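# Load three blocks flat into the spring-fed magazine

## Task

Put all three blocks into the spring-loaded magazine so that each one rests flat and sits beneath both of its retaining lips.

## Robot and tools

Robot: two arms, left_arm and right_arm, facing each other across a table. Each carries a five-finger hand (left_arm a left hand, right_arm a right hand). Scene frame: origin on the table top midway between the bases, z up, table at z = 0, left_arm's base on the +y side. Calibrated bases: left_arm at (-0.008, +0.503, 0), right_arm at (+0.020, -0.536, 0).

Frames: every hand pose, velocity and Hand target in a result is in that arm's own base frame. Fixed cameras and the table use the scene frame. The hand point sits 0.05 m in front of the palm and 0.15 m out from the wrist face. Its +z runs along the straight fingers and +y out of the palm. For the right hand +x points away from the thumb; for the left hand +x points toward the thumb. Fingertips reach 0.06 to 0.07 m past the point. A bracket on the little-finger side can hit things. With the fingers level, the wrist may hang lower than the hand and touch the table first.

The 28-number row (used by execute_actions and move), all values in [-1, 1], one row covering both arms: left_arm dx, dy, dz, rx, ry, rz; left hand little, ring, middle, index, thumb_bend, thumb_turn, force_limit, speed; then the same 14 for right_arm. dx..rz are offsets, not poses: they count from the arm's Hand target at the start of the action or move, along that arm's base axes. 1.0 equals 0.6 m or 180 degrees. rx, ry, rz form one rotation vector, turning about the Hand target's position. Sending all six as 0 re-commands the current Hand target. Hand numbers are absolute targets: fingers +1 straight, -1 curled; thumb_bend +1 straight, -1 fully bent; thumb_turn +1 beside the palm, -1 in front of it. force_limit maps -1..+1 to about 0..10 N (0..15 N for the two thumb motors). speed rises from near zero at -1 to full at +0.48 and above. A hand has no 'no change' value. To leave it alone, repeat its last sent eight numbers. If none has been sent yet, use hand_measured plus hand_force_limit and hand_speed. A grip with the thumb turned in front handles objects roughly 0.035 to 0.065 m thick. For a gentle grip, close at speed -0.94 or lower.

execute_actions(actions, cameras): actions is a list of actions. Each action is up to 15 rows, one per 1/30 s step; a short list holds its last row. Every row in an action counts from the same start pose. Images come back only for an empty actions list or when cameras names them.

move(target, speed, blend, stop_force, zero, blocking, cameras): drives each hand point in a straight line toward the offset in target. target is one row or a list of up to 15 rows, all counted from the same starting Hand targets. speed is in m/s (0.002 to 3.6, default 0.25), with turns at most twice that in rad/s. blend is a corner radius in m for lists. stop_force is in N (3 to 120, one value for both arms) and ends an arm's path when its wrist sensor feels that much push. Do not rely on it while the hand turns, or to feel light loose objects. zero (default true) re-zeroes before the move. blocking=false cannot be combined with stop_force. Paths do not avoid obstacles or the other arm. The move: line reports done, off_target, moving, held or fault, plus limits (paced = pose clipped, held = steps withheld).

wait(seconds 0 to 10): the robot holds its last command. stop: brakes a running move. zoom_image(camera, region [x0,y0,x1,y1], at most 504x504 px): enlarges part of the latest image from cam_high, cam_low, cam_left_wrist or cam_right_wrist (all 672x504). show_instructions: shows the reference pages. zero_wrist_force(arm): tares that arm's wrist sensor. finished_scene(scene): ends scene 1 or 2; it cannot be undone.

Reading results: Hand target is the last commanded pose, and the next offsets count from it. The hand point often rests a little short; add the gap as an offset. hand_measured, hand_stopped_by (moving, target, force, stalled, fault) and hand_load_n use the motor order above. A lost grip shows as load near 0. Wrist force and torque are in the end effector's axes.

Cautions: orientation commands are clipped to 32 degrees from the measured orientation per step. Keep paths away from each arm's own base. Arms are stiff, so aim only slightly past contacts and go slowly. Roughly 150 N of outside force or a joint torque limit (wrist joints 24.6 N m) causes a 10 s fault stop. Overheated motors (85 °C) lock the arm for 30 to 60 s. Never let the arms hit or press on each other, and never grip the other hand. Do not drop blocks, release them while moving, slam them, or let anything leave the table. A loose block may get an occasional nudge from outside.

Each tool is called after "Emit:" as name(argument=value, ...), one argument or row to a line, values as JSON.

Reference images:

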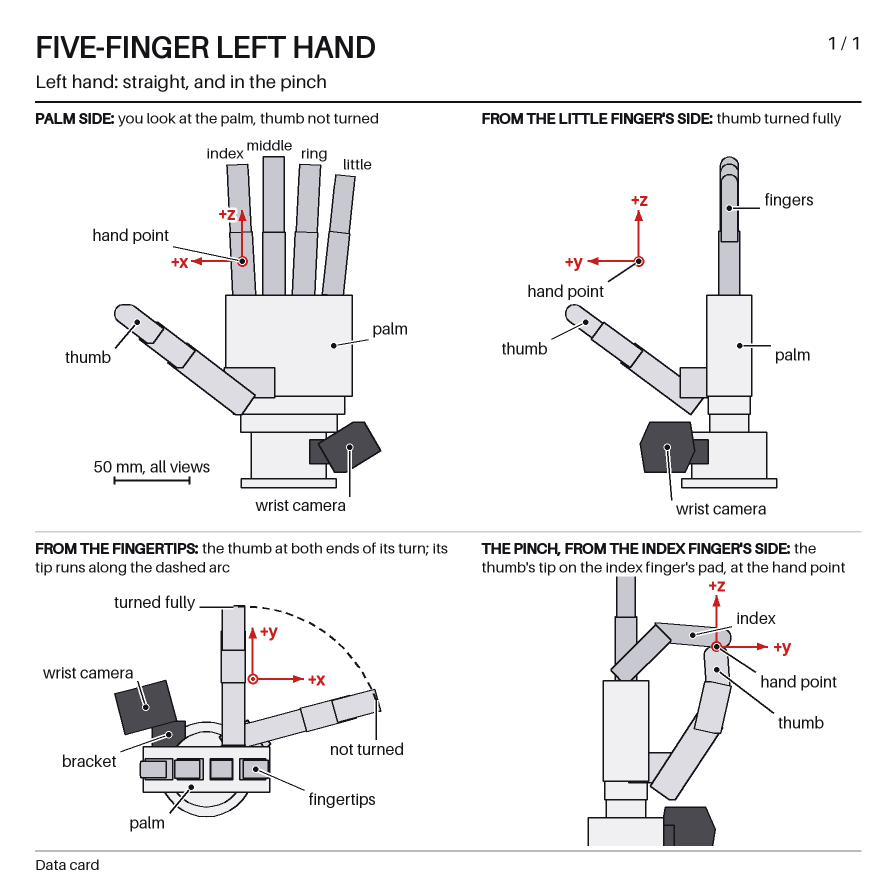

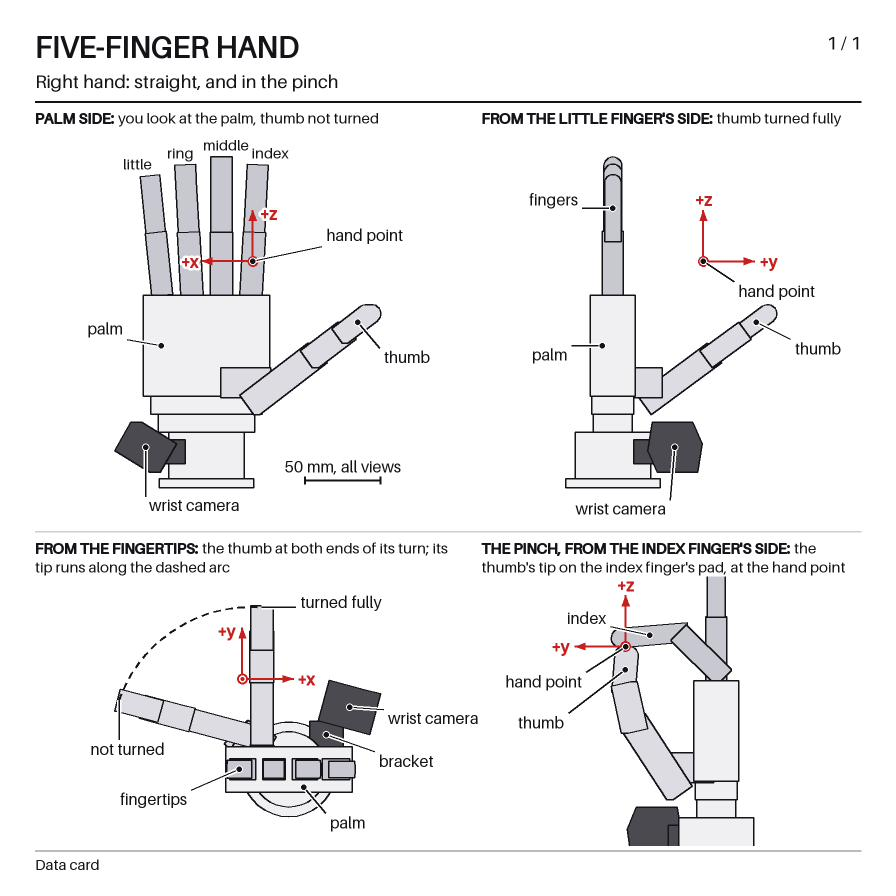

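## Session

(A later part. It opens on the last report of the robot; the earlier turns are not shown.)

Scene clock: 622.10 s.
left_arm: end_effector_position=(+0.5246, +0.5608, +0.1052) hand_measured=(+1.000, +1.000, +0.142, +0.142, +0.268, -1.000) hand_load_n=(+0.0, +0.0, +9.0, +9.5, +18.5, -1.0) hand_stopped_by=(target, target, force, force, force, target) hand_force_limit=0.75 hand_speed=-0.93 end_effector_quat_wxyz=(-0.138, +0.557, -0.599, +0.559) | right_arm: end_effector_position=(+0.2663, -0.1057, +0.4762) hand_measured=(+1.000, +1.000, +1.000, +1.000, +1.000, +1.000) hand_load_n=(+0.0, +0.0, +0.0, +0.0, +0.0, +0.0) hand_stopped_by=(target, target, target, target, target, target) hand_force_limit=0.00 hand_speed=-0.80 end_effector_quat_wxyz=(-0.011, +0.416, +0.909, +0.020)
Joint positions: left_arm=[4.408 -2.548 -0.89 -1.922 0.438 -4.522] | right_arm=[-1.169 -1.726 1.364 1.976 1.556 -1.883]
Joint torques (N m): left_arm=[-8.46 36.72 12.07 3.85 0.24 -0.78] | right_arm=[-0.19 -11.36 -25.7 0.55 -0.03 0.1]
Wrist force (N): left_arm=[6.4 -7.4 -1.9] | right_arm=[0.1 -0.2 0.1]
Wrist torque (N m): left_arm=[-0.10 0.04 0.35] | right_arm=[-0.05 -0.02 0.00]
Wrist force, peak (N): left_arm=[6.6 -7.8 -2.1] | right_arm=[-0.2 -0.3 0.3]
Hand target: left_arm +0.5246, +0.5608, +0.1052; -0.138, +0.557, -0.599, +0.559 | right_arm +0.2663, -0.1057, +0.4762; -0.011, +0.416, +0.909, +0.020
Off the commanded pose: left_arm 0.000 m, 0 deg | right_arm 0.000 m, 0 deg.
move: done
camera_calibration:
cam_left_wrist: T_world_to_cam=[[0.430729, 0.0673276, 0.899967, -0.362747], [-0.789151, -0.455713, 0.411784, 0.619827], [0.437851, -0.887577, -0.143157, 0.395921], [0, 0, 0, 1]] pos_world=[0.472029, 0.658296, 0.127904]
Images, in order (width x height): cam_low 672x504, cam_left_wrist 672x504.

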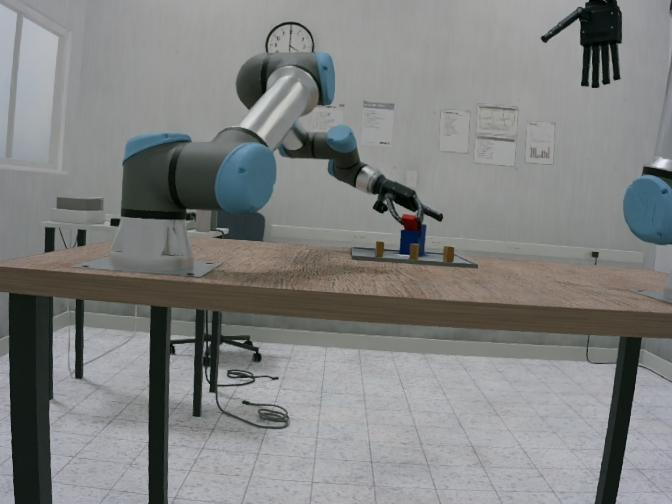

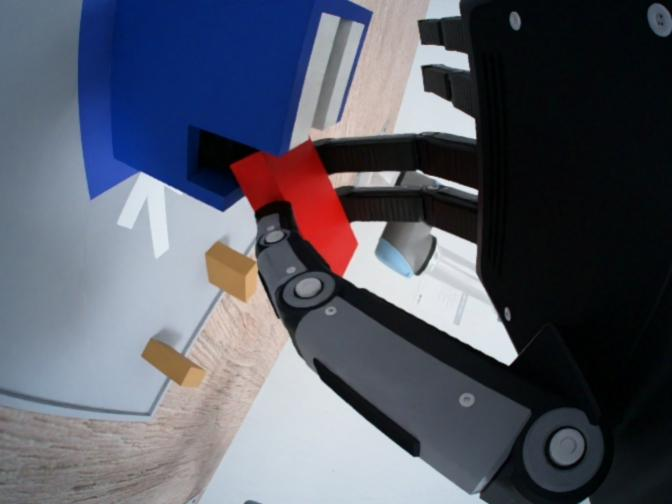

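Emit:
move(
  target=[0.0027,0.0057,0,0,0,0,1,1,0.05,0.05,-0.12,-1,0.75,-0.93,0,0,0,0,0,0,1,1,1,1,1,1,0,-0.8],
  speed=0.006,
  stop_force=7,
  cameras=["cam_left_wrist","cam_low"],
)

Emit:
zoom_image(
  camera="cam_left_wrist",
  region=[200, 60, 380, 260],
)

Emit:
zoom_image(
  camera="cam_low",
  region=[395, 210, 435, 245],
)

Scene clock: 624.53 s.
left_arm: end_effector_position=(+0.5262, +0.5642, +0.1052) hand_measured=(+1.000, +1.000, +0.142, +0.142, +0.268, -1.000) hand_load_n=(+0.0, +0.0, +9.0, +9.5, +18.5, -1.0) hand_stopped_by=(target, target, force, force, force, target) hand_force_limit=0.75 hand_speed=-0.93 end_effector_quat_wxyz=(-0.138, +0.557, -0.599, +0.559) | right_arm: end_effector_position=(+0.2663, -0.1057, +0.4762) hand_measured=(+1.000, +1.000, +1.000, +1.000, +1.000, +1.000) hand_load_n=(+0.0, +0.0, +0.0, +0.0, +0.0, +0.0) hand_stopped_by=(target, target, target, target, target, target) hand_force_limit=0.00 hand_speed=-0.80 end_effector_quat_wxyz=(-0.011, +0.416, +0.909, +0.020)
Joint positions: left_arm=[4.407 -2.559 -0.869 -1.931 0.438 -4.523] | right_arm=[-1.169 -1.726 1.364 1.976 1.556 -1.883]
Joint torques (N m): left_arm=[-12.58 37.18 26.85 0.56 -1.85 0.96] | right_arm=[-0.54 -11.22 -25.63 0.48 -0.07 0.15]
Wrist force (N): left_arm=[6.8 -7.2 -1.5] | right_arm=[0.1 0.1 0.2]
Wrist torque (N m): left_arm=[-0.08 0.15 0.30] | right_arm=[0.00 -0.02 0.01]
Wrist force, peak (N): left_arm=[7.4 -7.7 -1.1] | right_arm=[0.1 -0.3 0.4]
Hand target: left_arm +0.5262, +0.5642, +0.1052; -0.138, +0.557, -0.599, +0.559 | right_arm +0.2663, -0.1057, +0.4762; -0.011, +0.416, +0.909, +0.020
Off the commanded pose: left_arm 0.000 m, 0 deg | right_arm 0.000 m, 0 deg.
move: done
camera_calibration:
cam_left_wrist: T_world_to_cam=[[0.430729, 0.0673276, 0.899967, -0.363665], [-0.789151, -0.455713, 0.411784, 0.622639], [0.437851, -0.887577, -0.143157, 0.398238], [0, 0, 0, 1]] pos_world=[0.473629, 0.661696, 0.127904]
Images, in order (width x height): cam_low 672x504, cam_left_wrist 672x504.

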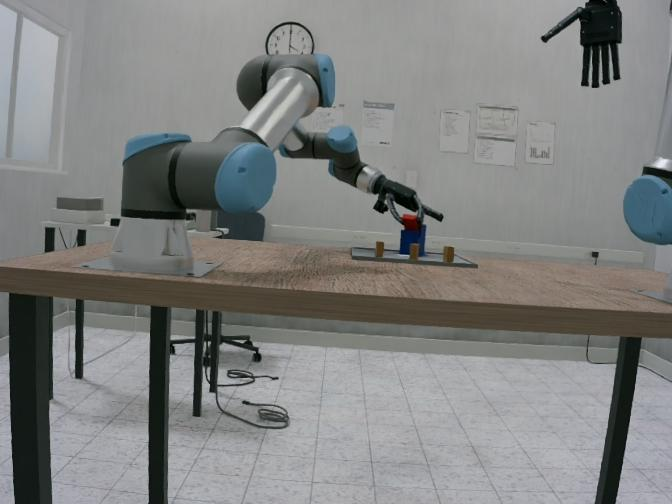

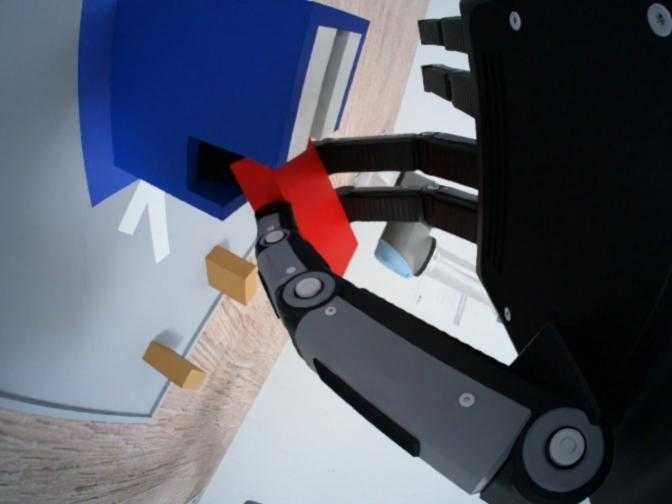

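Scaled by 2.520 from the camera's 672x504 image, which has a finer 960x720 frame.

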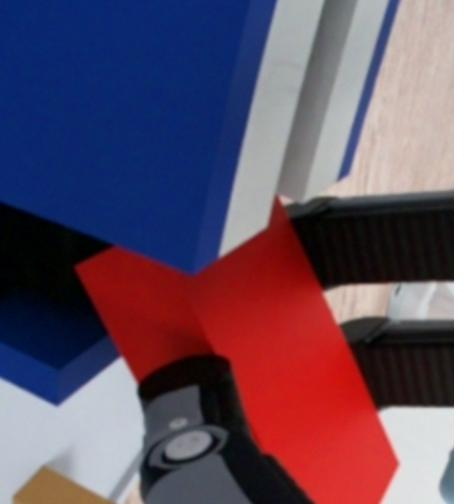

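Scaled by 12.600 from the camera's 672x504 image, which has a finer 960x720 frame.

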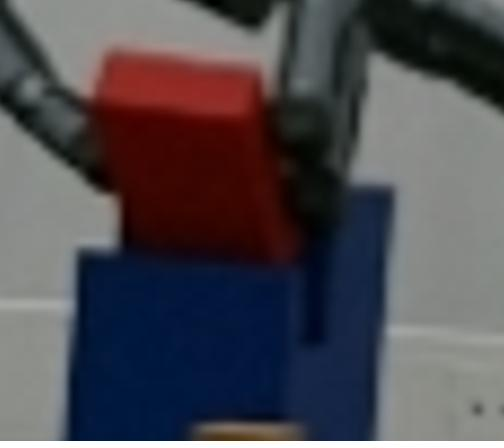

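Emit:
move(
  target=[-0.0046,-0.0098,-0.0255,0.1563,-0.0723,0,1,1,0.05,0.05,-0.12,-1,0.75,-0.93,0,0,0,0,0,0,1,1,1,1,1,1,0,-0.8],
  speed=0.07,
  cameras=["cam_left_wrist","cam_low"],
)

Emit:
zoom_image(
  camera="cam_left_wrist",
  region=[200, 60, 380, 260],
)

Emit:
zoom_image(
  camera="cam_low",
  region=[395, 210, 435, 245],
)

Scene clock: 630.17 s.
left_arm: end_effector_position=(+0.5235, +0.5584, +0.0899) hand_measured=(+1.000, +1.000, +0.142, +0.142, +0.268, -1.000) hand_load_n=(+0.0, +0.0, +10.0, +8.0, +16.0, -0.5) hand_stopped_by=(target, target, force, force, force, target) hand_force_limit=0.75 hand_speed=-0.93 end_effector_quat_wxyz=(+0.335, -0.440, +0.697, -0.455) end_effector_velocity=(+0.001, +0.000, +0.000) end_effector_angular_velocity=(+0.003, -0.002, +0.000) | right_arm: end_effector_position=(+0.2663, -0.1057, +0.4762) hand_measured=(+1.000, +1.000, +1.000, +1.000, +1.000, +1.000) hand_load_n=(+0.0, +0.0, +0.0, +0.0, +0.0, +0.0) hand_stopped_by=(target, target, target, target, target, target) hand_force_limit=0.00 hand_speed=-0.80 end_effector_quat_wxyz=(-0.011, +0.416, +0.909, +0.020)
Joint positions: left_arm=[4.422 -2.348 -1.349 -1.226 0.378 -4.416] | right_arm=[-1.169 -1.726 1.364 1.976 1.556 -1.883]
Joint velocities: left_arm=[-0.001 0.001 -0.002 0.006 -0.001 -0.001] | right_arm=[within noise]
Joint torques (N m): left_arm=[9.07 51.58 6.61 3.24 -1.52 -0.89] | right_arm=[-0.05 -10.93 -25.75 0.51 -0.06 0.07]
Wrist force (N): left_arm=[1.2 -13.6 -8.8] | right_arm=[0.0 -0.2 0.2]
Wrist torque (N m): left_arm=[-0.38 -0.22 0.33] | right_arm=[-0.04 -0.01 0.00]
Wrist force, peak (N): left_arm=[1.2 -13.6 -8.8] | right_arm=[0.1 -0.2 0.4]
Hand target: left_arm +0.5235, +0.5583, +0.0899; +0.335, -0.440, +0.697, -0.455 | right_arm +0.2663, -0.1057, +0.4762; -0.011, +0.416, +0.909, +0.020
Off the commanded pose: left_arm 0.000 m, 0 deg | right_arm 0.000 m, 0 deg.
move: done
camera_calibration:
cam_left_wrist: T_world_to_cam=[[0.221597, -0.384501, 0.896133, 0.0137557], [-0.833594, -0.551534, -0.0305127, 0.74064], [0.50598, -0.740249, -0.442736, 0.30107], [0, 0, 0, 1]] pos_world=[0.46201, 0.636644, 0.143567]
Images, in order (width x height): cam_low 672x504, cam_left_wrist 672x504.

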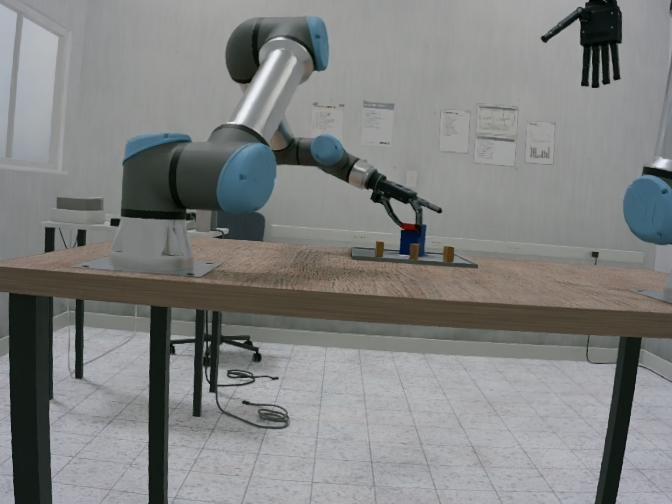

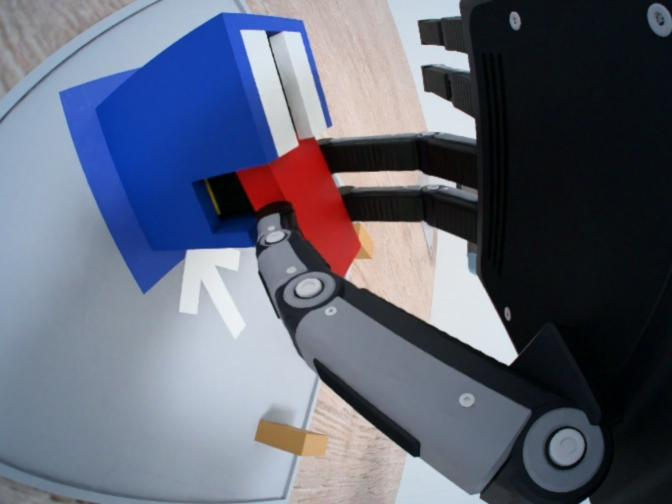

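Scaled by 2.520 from the camera's 672x504 image, which has a finer 960x720 frame.

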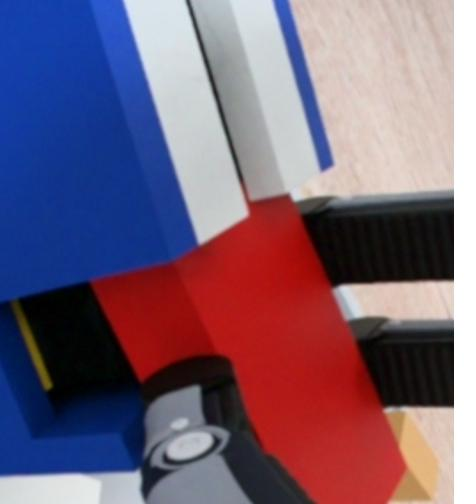

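Scaled by 12.600 from the camera's 672x504 image, which has a finer 960x720 frame.

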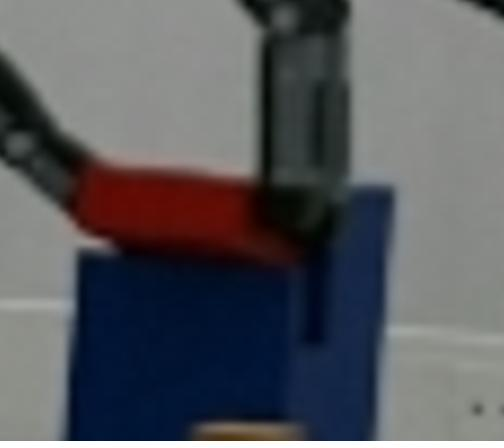

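Emit:
zoom_image(
  camera="cam_left_wrist",
  region=[240, 100, 340, 200],
)

Scaled by 5.040 from the camera's 672x504 image, which has a finer 960x720 frame.

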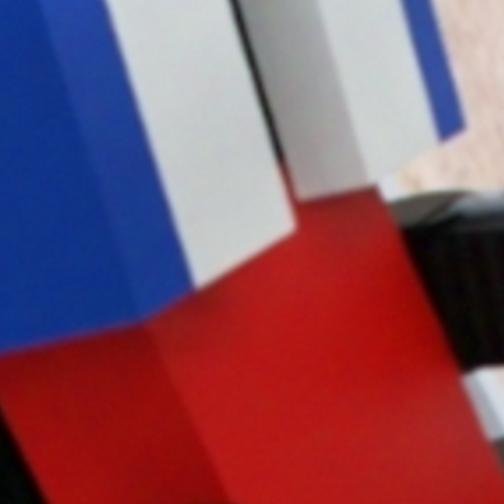

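Emit:
move(
  target=[0.0015,0.0033,0.0013,0,0,0,1,1,0.05,0.05,-0.12,-1,0.75,-0.93,0,0,0,0,0,0,1,1,1,1,1,1,0,-0.8],
  speed=0.006,
  stop_force=8,
  cameras=["cam_left_wrist"],
)

Emit:
zoom_image(
  camera="cam_left_wrist",
  region=[240, 100, 340, 200],
)

Scene clock: 634.20 s.
left_arm: end_effector_position=(+0.5236, +0.5586, +0.0901) hand_measured=(+1.000, +1.000, +0.142, +0.142, +0.268, -1.000) hand_load_n=(+0.0, -0.5, +10.5, +9.0, +16.0, +1.0) hand_stopped_by=(target, target, force, force, force, target) hand_force_limit=0.75 hand_speed=-0.93 end_effector_quat_wxyz=(+0.335, -0.440, +0.697, -0.455) | right_arm: end_effector_position=(+0.2663, -0.1057, +0.4762) hand_measured=(+1.000, +1.000, +1.000, +1.000, +1.000, +1.000) hand_load_n=(+0.0, +0.0, +0.0, +0.0, +0.0, +0.0) hand_stopped_by=(target, target, target, target, target, target) hand_force_limit=0.00 hand_speed=-0.80 end_effector_quat_wxyz=(-0.011, +0.416, +0.909, +0.020)
Joint positions: left_arm=[4.422 -2.348 -1.348 -1.226 0.378 -4.416] | right_arm=[-1.169 -1.726 1.364 1.976 1.556 -1.883]
Joint torques (N m): left_arm=[1.61 52.99 10.24 4.35 -1.62 1.66] | right_arm=[-0.26 -10.91 -25.31 0.53 -0.06 0.08]
Wrist force (N): left_arm=[5.1 -9.9 -4.2] | right_arm=[0.1 -0.1 0.0]
Wrist torque (N m): left_arm=[-0.31 -0.08 0.27] | right_arm=[-0.02 -0.02 0.01]
Wrist force, peak (N): left_arm=[7.7 -13.8 -6.1] | right_arm=[0.1 -0.4 -0.1]
Hand target: left_arm +0.5236, +0.5586, +0.0901; +0.335, -0.440, +0.697, -0.455 (not the last commanded pose) | right_arm +0.2663, -0.1057, +0.4762; -0.011, +0.416, +0.909, +0.020
Off the commanded pose: left_arm 0.002 m, 0 deg | right_arm 0.000 m, 0 deg.
move: contact (left_arm)
camera_calibration:
cam_left_wrist: T_world_to_cam=[[0.221595, -0.384752, 0.896025, 0.0138309], [-0.833531, -0.551618, -0.0307249, 0.740811], [0.506085, -0.740056, -0.442938, 0.301162], [0, 0, 0, 1]] pos_world=[0.46201, 0.636843, 0.143765]
Images, in order (width x height): cam_left_wrist 672x504.

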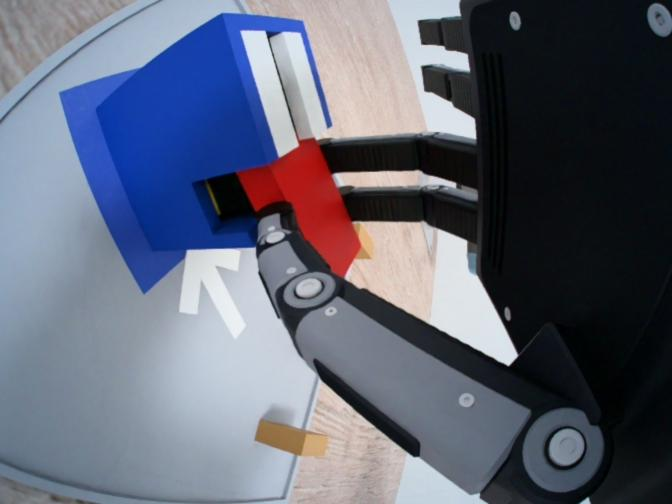

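Scaled by 5.040 from the camera's 672x504 image, which has a finer 960x720 frame.

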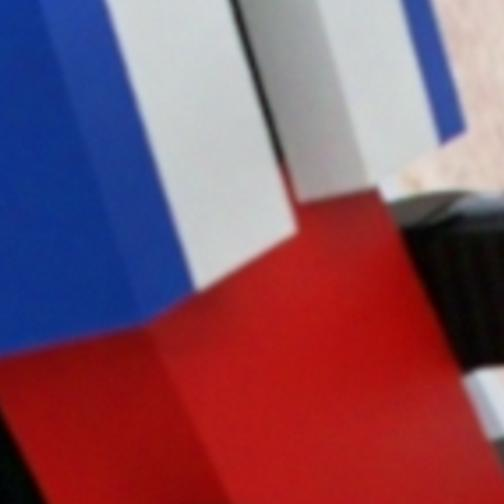

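Emit:
move(
  target=[0.0018,0.0039,0.0012,0,0,0,1,1,0.05,0.05,-0.12,-1,0.75,-0.93,0,0,0,0,0,0,1,1,1,1,1,1,0,-0.8],
  speed=0.006,
  stop_force=13,
  cameras=["cam_left_wrist"],
)

Emit:
zoom_image(
  camera="cam_left_wrist",
  region=[240, 100, 340, 200],
)

Scene clock: 636.10 s.
left_arm: end_effector_position=(+0.5246, +0.5610, +0.0908) hand_measured=(+1.000, +1.000, +0.142, +0.142, +0.268, -1.000) hand_load_n=(+0.0, +0.0, +9.0, +8.5, +18.5, +3.5) hand_stopped_by=(target, target, force, force, force, target) hand_force_limit=0.75 hand_speed=-0.93 end_effector_quat_wxyz=(+0.335, -0.440, +0.697, -0.455) | right_arm: end_effector_position=(+0.2663, -0.1057, +0.4762) hand_measured=(+1.000, +1.000, +1.000, +1.000, +1.000, +1.000) hand_load_n=(+0.0, +0.0, +0.0, +0.0, +0.0, +0.0) hand_stopped_by=(target, target, target, target, target, target) hand_force_limit=0.00 hand_speed=-0.80 end_effector_quat_wxyz=(-0.011, +0.416, +0.909, +0.020)
Joint positions: left_arm=[4.421 -2.352 -1.338 -1.23 0.377 -4.418] | right_arm=[-1.169 -1.726 1.364 1.976 1.556 -1.883]
Joint torques (N m): left_arm=[-11.29 39.01 31.67 2.82 -4.15 -0.12] | right_arm=[-0.15 -10.77 -25.69 0.5 -0.14 0.16]
Wrist force (N): left_arm=[11.1 0.9 0.2] | right_arm=[0.0 -0.2 0.1]
Wrist torque (N m): left_arm=[-0.12 0.07 0.06] | right_arm=[-0.03 -0.01 0.00]
Wrist force, peak (N): left_arm=[12.4 0.6 -0.4] | right_arm=[0.0 0.0 0.5]
Hand target: left_arm +0.5246, +0.5610, +0.0908; +0.335, -0.440, +0.697, -0.455 | right_arm +0.2663, -0.1057, +0.4762; -0.011, +0.416, +0.909, +0.020
Off the commanded pose: left_arm 0.000 m, 0 deg | right_arm 0.000 m, 0 deg.
move: done
camera_calibration:
cam_left_wrist: T_world_to_cam=[[0.221595, -0.384752, 0.896025, 0.0138833], [-0.833531, -0.551618, -0.0307249, 0.743073], [0.506085, -0.740056, -0.442938, 0.302692], [0, 0, 0, 1]] pos_world=[0.46311, 0.639243, 0.144465]
Images, in order (width x height): cam_left_wrist 672x504.

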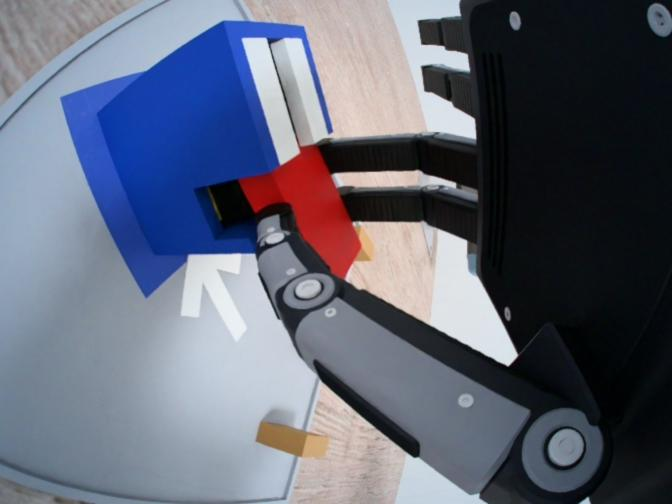

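Scaled by 5.040 from the camera's 672x504 image, which has a finer 960x720 frame.

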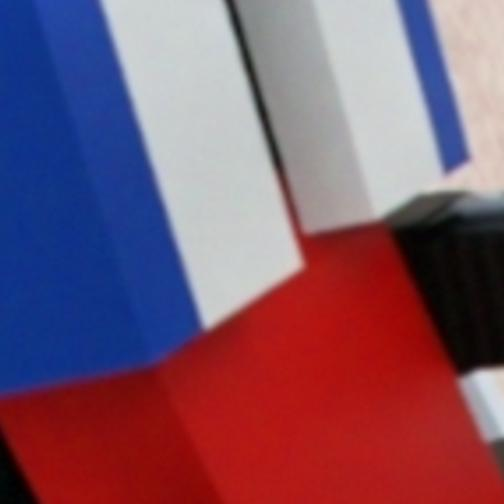

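Emit:
move(
  target=[
    [0,0,0,0,0,0,1,1,0.144,0.144,0.36,-1,0.85,-0.9,0,0,0,0,0,0,1,1,1,1,1,1,0,-0.8],
  ],
  speed=0.02,
)

Emit:
move(
  target=[
    [-0.0007,-0.0015,0,0,0,0,1,1,0.3,0.3,0.45,-1,0.85,-0.8,0,0,0,0,0,0,1,1,1,1,1,1,0,-0.8],
    [-0.0007,-0.0015,0.0833,0,0,0,1,1,0.3,0.3,0.45,-1,0.85,-0.8,0,0,0,0,0,0,1,1,1,1,1,1,0,-0.8],
    [-0.0424,-0.0479,0.0833,-0.0202,0.0093,0,1,1,0.3,0.3,0.45,-1,0.85,-0.8,0,0,0,0,0,0,1,1,1,1,1,1,0,-0.8],
    [-0.0424,-0.0479,0.0833,-0.0202,0.0093,0,1,1,1,0,1,1,0.85,0,0,0,0,0,0,0,1,1,1,1,1,1,0,-0.8],
  ],
  speed=[0.02,0.06,0.1,0.1],
  cameras=["cam_left_wrist","cam_low"],
)

Emit:
zoom_image(
  camera="cam_left_wrist",
  region=[100, 0, 360, 260],
)

Emit:
zoom_image(
  camera="cam_low",
  region=[380, 190, 450, 250],
)

Scene clock: 637.77 s.
left_arm: end_effector_position=(+0.5247, +0.5609, +0.0908) hand_measured=(+1.000, +1.000, +0.146, +0.146, +0.360, -1.000) hand_load_n=(+0.0, +0.0, +4.5, +1.0, +0.0, +0.0) hand_stopped_by=(target, target, target, target, target, target) hand_force_limit=0.85 hand_speed=-0.90 end_effector_quat_wxyz=(+0.335, -0.440, +0.697, -0.455) | right_arm: end_effector_position=(+0.2663, -0.1057, +0.4762) hand_measured=(+1.000, +1.000, +1.000, +1.000, +1.000, +1.000) hand_load_n=(+0.0, +0.0, +0.0, +0.0, +0.0, +0.0) hand_stopped_by=(target, target, target, target, target, target) hand_force_limit=0.00 hand_speed=-0.80 end_effector_quat_wxyz=(-0.011, +0.416, +0.909, +0.020)
Joint positions: left_arm=[4.421 -2.352 -1.338 -1.23 0.377 -4.418] | right_arm=[-1.169 -1.726 1.364 1.976 1.556 -1.883]
Joint torques (N m): left_arm=[-3.11 37.77 21.36 2.5 -0.08 0.66] | right_arm=[-0.25 -11.32 -26.02 0.56 -0.06 0.06]
Wrist force (N): left_arm=[3.5 -4.0 6.1] | right_arm=[-0.1 -0.1 0.0]
Wrist torque (N m): left_arm=[-0.22 0.04 0.26] | right_arm=[-0.01 0.01 0.00]
Wrist force, peak (N): left_arm=[11.1 1.1 0.4] | right_arm=[0.0 -0.2 0.3]
Hand target: left_arm +0.5246, +0.5610, +0.0908; +0.335, -0.440, +0.697, -0.455 | right_arm +0.2663, -0.1057, +0.4762; -0.011, +0.416, +0.909, +0.020
Off the commanded pose: left_arm 0.000 m, 0 deg | right_arm 0.000 m, 0 deg.
move: done

Scene clock: 642.07 s.
left_arm: end_effector_position=(+0.4992, +0.5322, +0.1408) hand_measured=(+1.000, +1.000, +1.000, +0.000, +1.000, +1.000) hand_load_n=(+0.5, +0.0, -0.5, +0.0, +0.0, +0.0) hand_stopped_by=(target, target, target, target, target, target) hand_force_limit=0.85 hand_speed=0.00 end_effector_quat_wxyz=(+0.311, -0.457, +0.687, -0.471) | right_arm: end_effector_position=(+0.2663, -0.1057, +0.4762) hand_measured=(+1.000, +1.000, +1.000, +1.000, +1.000, +1.000) hand_load_n=(+0.0, +0.0, +0.0, +0.0, +0.0, +0.0) hand_stopped_by=(target, target, target, target, target, target) hand_force_limit=0.00 hand_speed=-0.80 end_effector_quat_wxyz=(-0.011, +0.416, +0.909, +0.020)
Joint positions: left_arm=[4.442 -2.231 -1.384 -1.416 0.393 -4.372] | right_arm=[-1.169 -1.726 1.364 1.976 1.556 -1.883]
Joint torques (N m): left_arm=[13.67 54.03 12.39 0.68 -0.59 1.08] | right_arm=[-0.65 -10.86 -25.49 0.46 -0.1 0.16]
Wrist force (N): left_arm=[0.7 -2.7 0.3] | right_arm=[0.0 0.0 0.0]
Wrist torque (N m): left_arm=[-0.14 -0.09 0.10] | right_arm=[0.00 0.00 0.01]
Wrist force, peak (N): left_arm=[3.4 -3.9 5.8] | right_arm=[0.2 -0.3 0.3]
Hand target: left_arm +0.4992, +0.5322, +0.1408; +0.311, -0.457, +0.687, -0.471 | right_arm +0.2663, -0.1057, +0.4762; -0.011, +0.416, +0.909, +0.020
Off the commanded pose: left_arm 0.000 m, 0 deg | right_arm 0.000 m, 0 deg.
move: done
camera_calibration:
cam_left_wrist: T_world_to_cam=[[0.248012, -0.327328, 0.911782, -0.0823045], [-0.833569, -0.551671, 0.028688, 0.69919], [0.493613, -0.767148, -0.409671, 0.332382], [0, 0, 0, 1]] pos_world=[0.439167, 0.613768, 0.191153]
Images, in order (width x height): cam_low 672x504, cam_left_wrist 672x504.

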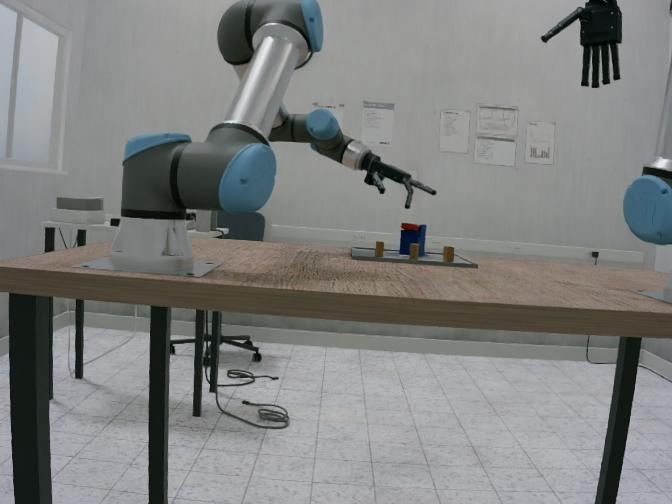

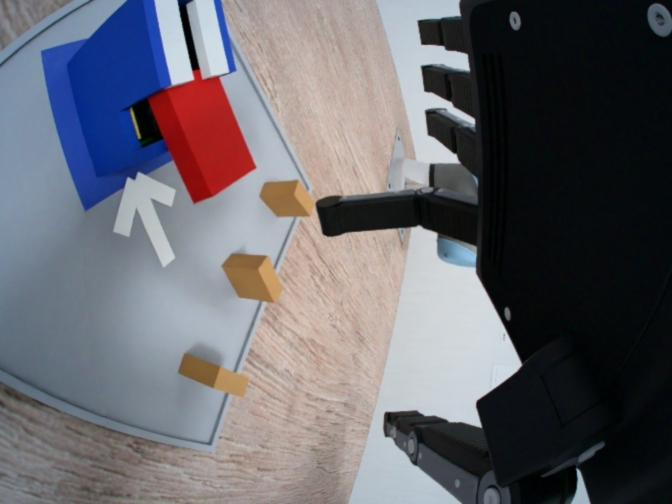

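Scaled by 1.938 from the camera's 672x504 image, which has a finer 960x720 frame.

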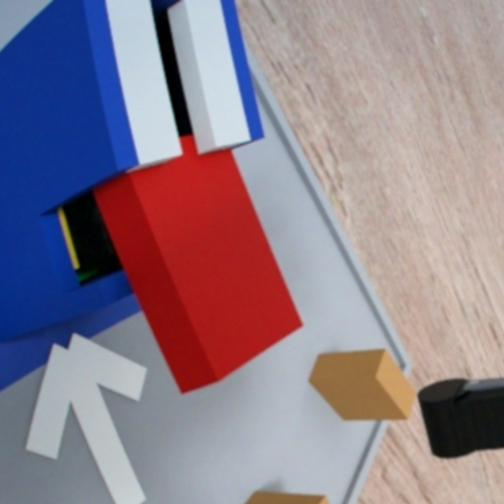

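Scaled by 7.200 from the camera's 672x504 image, which has a finer 960x720 frame.

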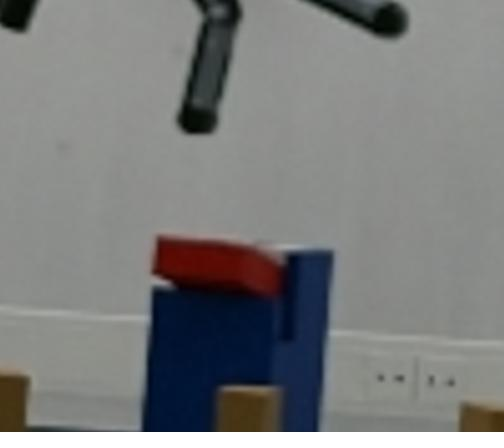

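Emit:
move(
  target=[0,0,-0.0738,0,0,0,1,1,1,0,1,1,0.85,0,0,0,0,0,0,0,1,1,1,1,1,1,0,-0.8],
  speed=0.1,
)

Emit:
move(
  target=[0.0335,0.0724,0,0,0,0,1,1,1,0,1,1,0.85,0,0,0,0,0,0,0,1,1,1,1,1,1,0,-0.8],
  speed=0.02,
  stop_force=17,
  cameras=["cam_left_wrist","cam_low"],
)

Emit:
zoom_image(
  camera="cam_left_wrist",
  region=[200, 60, 380, 260],
)

Emit:
zoom_image(
  camera="cam_low",
  region=[380, 190, 450, 250],
)

Scene clock: 644.07 s.
left_arm: end_effector_position=(+0.4991, +0.5323, +0.0966) hand_measured=(+1.000, +1.000, +1.000, +0.000, +1.000, +1.000) hand_load_n=(+0.0, +0.0, -0.5, +0.0, +0.0, +0.0) hand_stopped_by=(target, target, target, target, target, target) hand_force_limit=0.85 hand_speed=0.00 end_effector_quat_wxyz=(+0.311, -0.457, +0.687, -0.471) | right_arm: end_effector_position=(+0.2663, -0.1057, +0.4762) hand_measured=(+1.000, +1.000, +1.000, +1.000, +1.000, +1.000) hand_load_n=(+0.0, +0.0, +0.0, +0.0, +0.0, +0.0) hand_stopped_by=(target, target, target, target, target, target) hand_force_limit=0.00 hand_speed=-0.80 end_effector_quat_wxyz=(-0.011, +0.416, +0.909, +0.020)
Joint positions: left_arm=[4.442 -2.284 -1.42 -1.328 0.393 -4.371] | right_arm=[-1.169 -1.726 1.364 1.976 1.556 -1.883]
Joint torques (N m): left_arm=[-10.57 32.38 11.43 4.37 -1.72 -1.25] | right_arm=[-0.16 -10.93 -25.44 0.53 -0.09 0.14]
Wrist force (N): left_arm=[1.1 -3.0 0.4] | right_arm=[0.0 -0.2 0.1]
Wrist torque (N m): left_arm=[-0.19 -0.15 0.27] | right_arm=[-0.05 -0.02 0.00]
Wrist force, peak (N): left_arm=[1.0 -3.8 0.0] | right_arm=[0.0 -0.2 0.3]
Hand target: left_arm +0.4992, +0.5322, +0.0965; +0.311, -0.457, +0.687, -0.471 | right_arm +0.2663, -0.1057, +0.4762; -0.011, +0.416, +0.909, +0.020
Off the commanded pose: left_arm 0.000 m, 0 deg | right_arm 0.000 m, 0 deg.
move: done

Scene clock: 647.53 s.
left_arm: end_effector_position=(+0.5193, +0.5757, +0.0965) hand_measured=(+1.000, +1.000, +1.000, +0.000, +1.000, +1.000) hand_load_n=(+0.0, -0.5, +0.0, +0.0, +0.0, -0.5) hand_stopped_by=(target, target, target, target, target, target) hand_force_limit=0.85 hand_speed=0.00 end_effector_quat_wxyz=(+0.311, -0.457, +0.687, -0.471) | right_arm: end_effector_position=(+0.2663, -0.1057, +0.4762) hand_measured=(+1.000, +1.000, +1.000, +1.000, +1.000, +1.000) hand_load_n=(+0.0, +0.0, +0.0, +0.0, +0.0, +0.0) hand_stopped_by=(target, target, target, target, target, target) hand_force_limit=0.00 hand_speed=-0.80 end_effector_quat_wxyz=(-0.011, +0.416, +0.909, +0.020)
Joint positions: left_arm=[4.432 -2.387 -1.234 -1.387 0.39 -4.397] | right_arm=[-1.169 -1.726 1.364 1.976 1.556 -1.883]
Joint torques (N m): left_arm=[-11.99 37.9 27.64 0.25 0.45 0.64] | right_arm=[-0.19 -10.83 -25.75 0.6 -0.09 0.11]
Wrist force (N): left_arm=[1.4 -3.0 0.1] | right_arm=[0.0 0.0 0.2]
Wrist torque (N m): left_arm=[-0.18 -0.20 0.28] | right_arm=[-0.02 -0.02 0.01]
Wrist force, peak (N): left_arm=[17.4 1.3 0.9] | right_arm=[-0.3 -0.1 0.3]
Hand target: left_arm +0.5193, +0.5757, +0.0965; +0.311, -0.457, +0.687, -0.471 | right_arm +0.2663, -0.1057, +0.4762; -0.011, +0.416, +0.909, +0.020
Off the commanded pose: left_arm 0.000 m, 0 deg | right_arm 0.000 m, 0 deg.
move: done
camera_calibration:
cam_left_wrist: T_world_to_cam=[[0.248012, -0.327328, 0.911782, -0.0326916], [-0.833569, -0.551671, 0.028688, 0.741158], [0.493613, -0.767148, -0.409671, 0.337606], [0, 0, 0, 1]] pos_world=[0.459267, 0.657168, 0.146853]
Images, in order (width x height): cam_low 672x504, cam_left_wrist 672x504.

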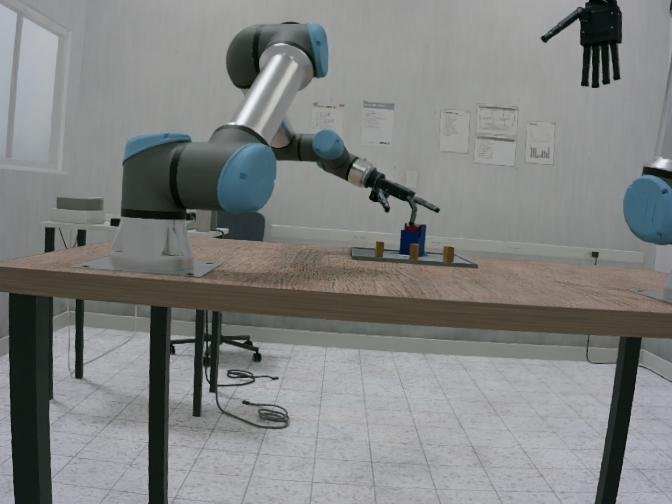

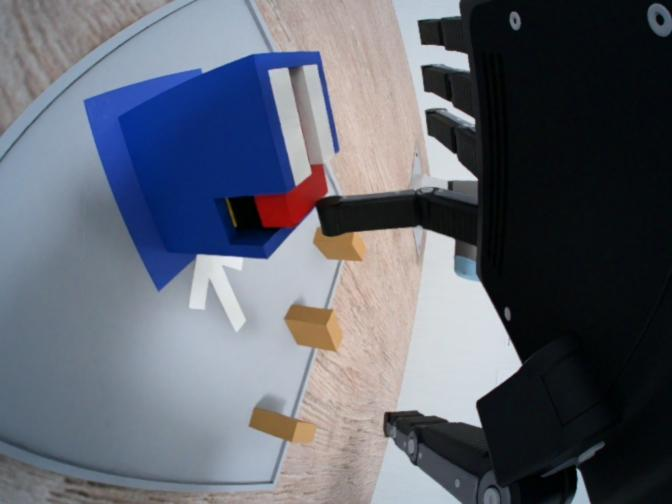

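Scaled by 2.520 from the camera's 672x504 image, which has a finer 960x720 frame.

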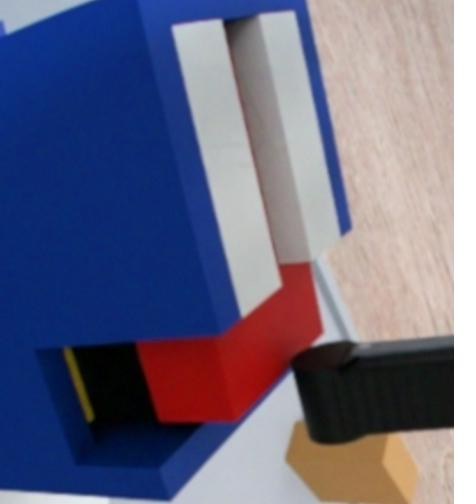

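Scaled by 7.200 from the camera's 672x504 image, which has a finer 960x720 frame.

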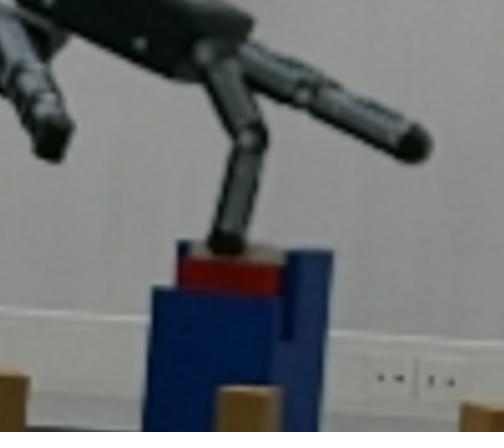

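Emit:
move(
  target=[
    [0,0,0.01,0,0,0,1,1,1,0,1,1,0.85,0,0,0,0,0,0,0,1,1,1,1,1,1,0,-0.8],
    [-0.0154,-0.0333,0.01,0,0,0,1,1,1,0,1,1,0.85,0,0,0,0,0,0,0,1,1,1,1,1,1,0,-0.8],
    [-0.0154,-0.0333,-0.01,0,0,0,1,1,1,0,1,1,0.85,0,0,0,0,0,0,0,1,1,1,1,1,1,0,-0.8],
  ],
  speed=0.06,
  blend=[0.003,0.003,0],
)

Emit:
move(
  target=[0.0165,0.0357,0,0,0,0,1,1,1,0,1,1,0.85,0,0,0,0,0,0,0,1,1,1,1,1,1,0,-0.8],
  speed=0.012,
  stop_force=10,
  cameras=["cam_left_wrist","cam_low"],
)

Emit:
zoom_image(
  camera="cam_left_wrist",
  region=[200, 60, 380, 260],
)

Emit:
zoom_image(
  camera="cam_low",
  region=[380, 190, 450, 250],
)

Scene clock: 649.60 s.
left_arm: end_effector_position=(+0.5101, +0.5557, +0.0906) hand_measured=(+1.000, +1.000, +1.000, +0.000, +1.000, +1.000) hand_load_n=(+0.0, +0.0, +0.0, +0.0, +0.0, +0.0) hand_stopped_by=(target, target, target, target, target, target) hand_force_limit=0.85 hand_speed=0.00 end_effector_quat_wxyz=(+0.311, -0.457, +0.687, -0.471) | right_arm: end_effector_position=(+0.2663, -0.1057, +0.4762) hand_measured=(+1.000, +1.000, +1.000, +1.000, +1.000, +1.000) hand_load_n=(+0.0, +0.0, +0.0, +0.0, +0.0, +0.0) hand_stopped_by=(target, target, target, target, target, target) hand_force_limit=0.00 hand_speed=-0.80 end_effector_quat_wxyz=(-0.011, +0.416, +0.909, +0.020)
Joint positions: left_arm=[4.436 -2.346 -1.327 -1.347 0.391 -4.386] | right_arm=[-1.169 -1.726 1.364 1.976 1.556 -1.883]
Joint torques (N m): left_arm=[12.71 34.56 14.08 3.96 0.02 -1.19] | right_arm=[-0.42 -11.06 -25.64 0.46 -0.04 0.1]
Wrist force (N): left_arm=[1.7 -3.0 0.3] | right_arm=[-0.1 -0.1 0.1]
Wrist torque (N m): left_arm=[-0.19 -0.23 0.26] | right_arm=[-0.02 0.01 -0.01]
Wrist force, peak (N): left_arm=[1.7 -3.8 0.1] | right_arm=[0.0 -0.2 0.4]
Hand target: left_arm +0.5101, +0.5557, +0.0905; +0.311, -0.457, +0.687, -0.471 | right_arm +0.2663, -0.1057, +0.4762; -0.011, +0.416, +0.909, +0.020
Off the commanded pose: left_arm 0.000 m, 0 deg | right_arm 0.000 m, 0 deg.
move: done

Scene clock: 652.90 s.
left_arm: end_effector_position=(+0.5190, +0.5749, +0.0905) hand_measured=(+1.000, +1.000, +1.000, +0.000, +1.000, +1.000) hand_load_n=(+0.0, +0.0, +0.0, +2.0, +0.0, +0.0) hand_stopped_by=(target, target, target, target, target, target) hand_force_limit=0.85 hand_speed=0.00 end_effector_quat_wxyz=(+0.311, -0.457, +0.687, -0.471) | right_arm: end_effector_position=(+0.2663, -0.1057, +0.4762) hand_measured=(+1.000, +1.000, +1.000, +1.000, +1.000, +1.000) hand_load_n=(+0.0, +0.0, +0.0, +0.0, +0.0, +0.0) hand_stopped_by=(target, target, target, target, target, target) hand_force_limit=0.00 hand_speed=-0.80 end_effector_quat_wxyz=(-0.011, +0.416, +0.909, +0.020)
Joint positions: left_arm=[4.432 -2.392 -1.242 -1.374 0.39 -4.397] | right_arm=[-1.169 -1.726 1.364 1.976 1.556 -1.883]
Joint torques (N m): left_arm=[17.65 58.82 14.84 5.45 -0.11 1.43] | right_arm=[0.22 -10.88 -25.73 0.57 -0.1 0.07]
Wrist force (N): left_arm=[10.0 -5.5 1.2] | right_arm=[-0.1 -0.2 0.1]
Wrist torque (N m): left_arm=[-0.20 0.08 0.22] | right_arm=[-0.03 0.01 -0.01]
Wrist force, peak (N): left_arm=[18.2 -8.2 -0.2] | right_arm=[-0.1 -0.3 0.3]
Hand target: left_arm +0.5190, +0.5749, +0.0905; +0.311, -0.457, +0.687, -0.471 (not the last commanded pose) | right_arm +0.2663, -0.1057, +0.4762; -0.011, +0.416, +0.909, +0.020
Off the commanded pose: left_arm 0.002 m, 0 deg | right_arm 0.000 m, 0 deg.
move: contact (left_arm)
camera_calibration:
cam_left_wrist: T_world_to_cam=[[0.248104, -0.327242, 0.911788, -0.027476], [-0.833497, -0.551775, 0.0287673, 0.740719], [0.493688, -0.767109, -0.409653, 0.334696], [0, 0, 0, 1]] pos_world=[0.458968, 0.656468, 0.140853]
Images, in order (width x height): cam_low 672x504, cam_left_wrist 672x504.

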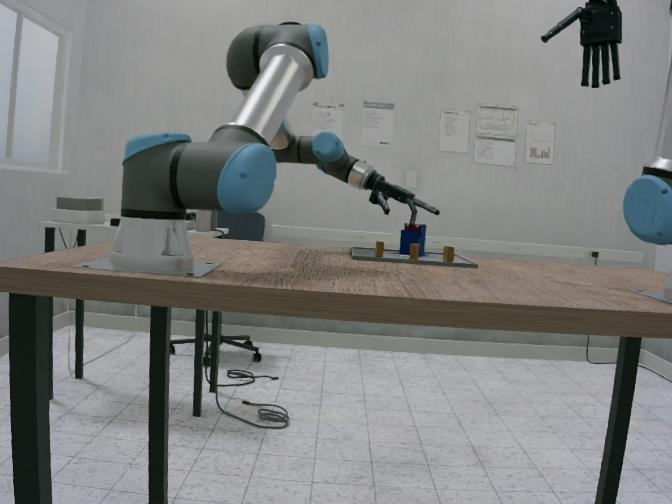

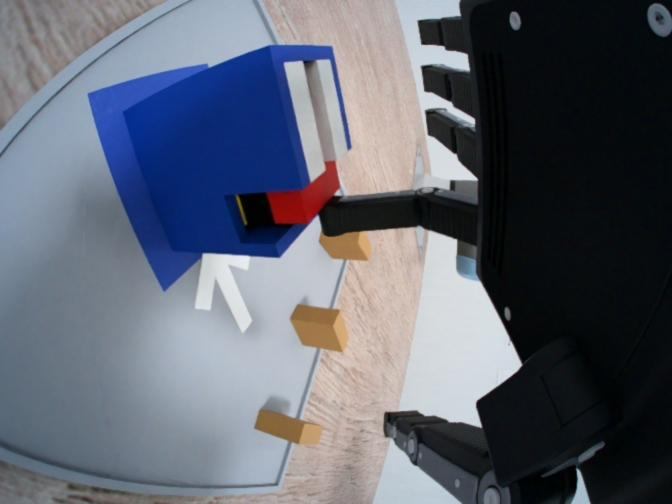

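Scaled by 2.520 from the camera's 672x504 image, which has a finer 960x720 frame.

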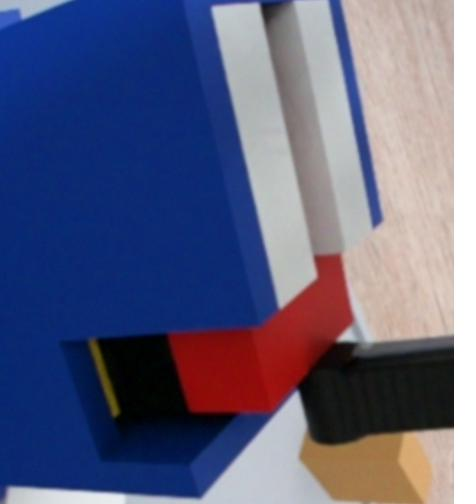

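Scaled by 7.200 from the camera's 672x504 image, which has a finer 960x720 frame.

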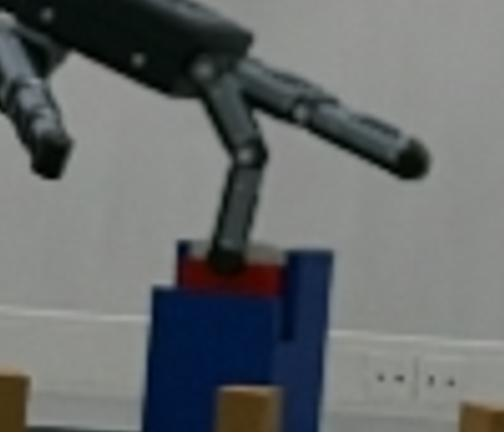

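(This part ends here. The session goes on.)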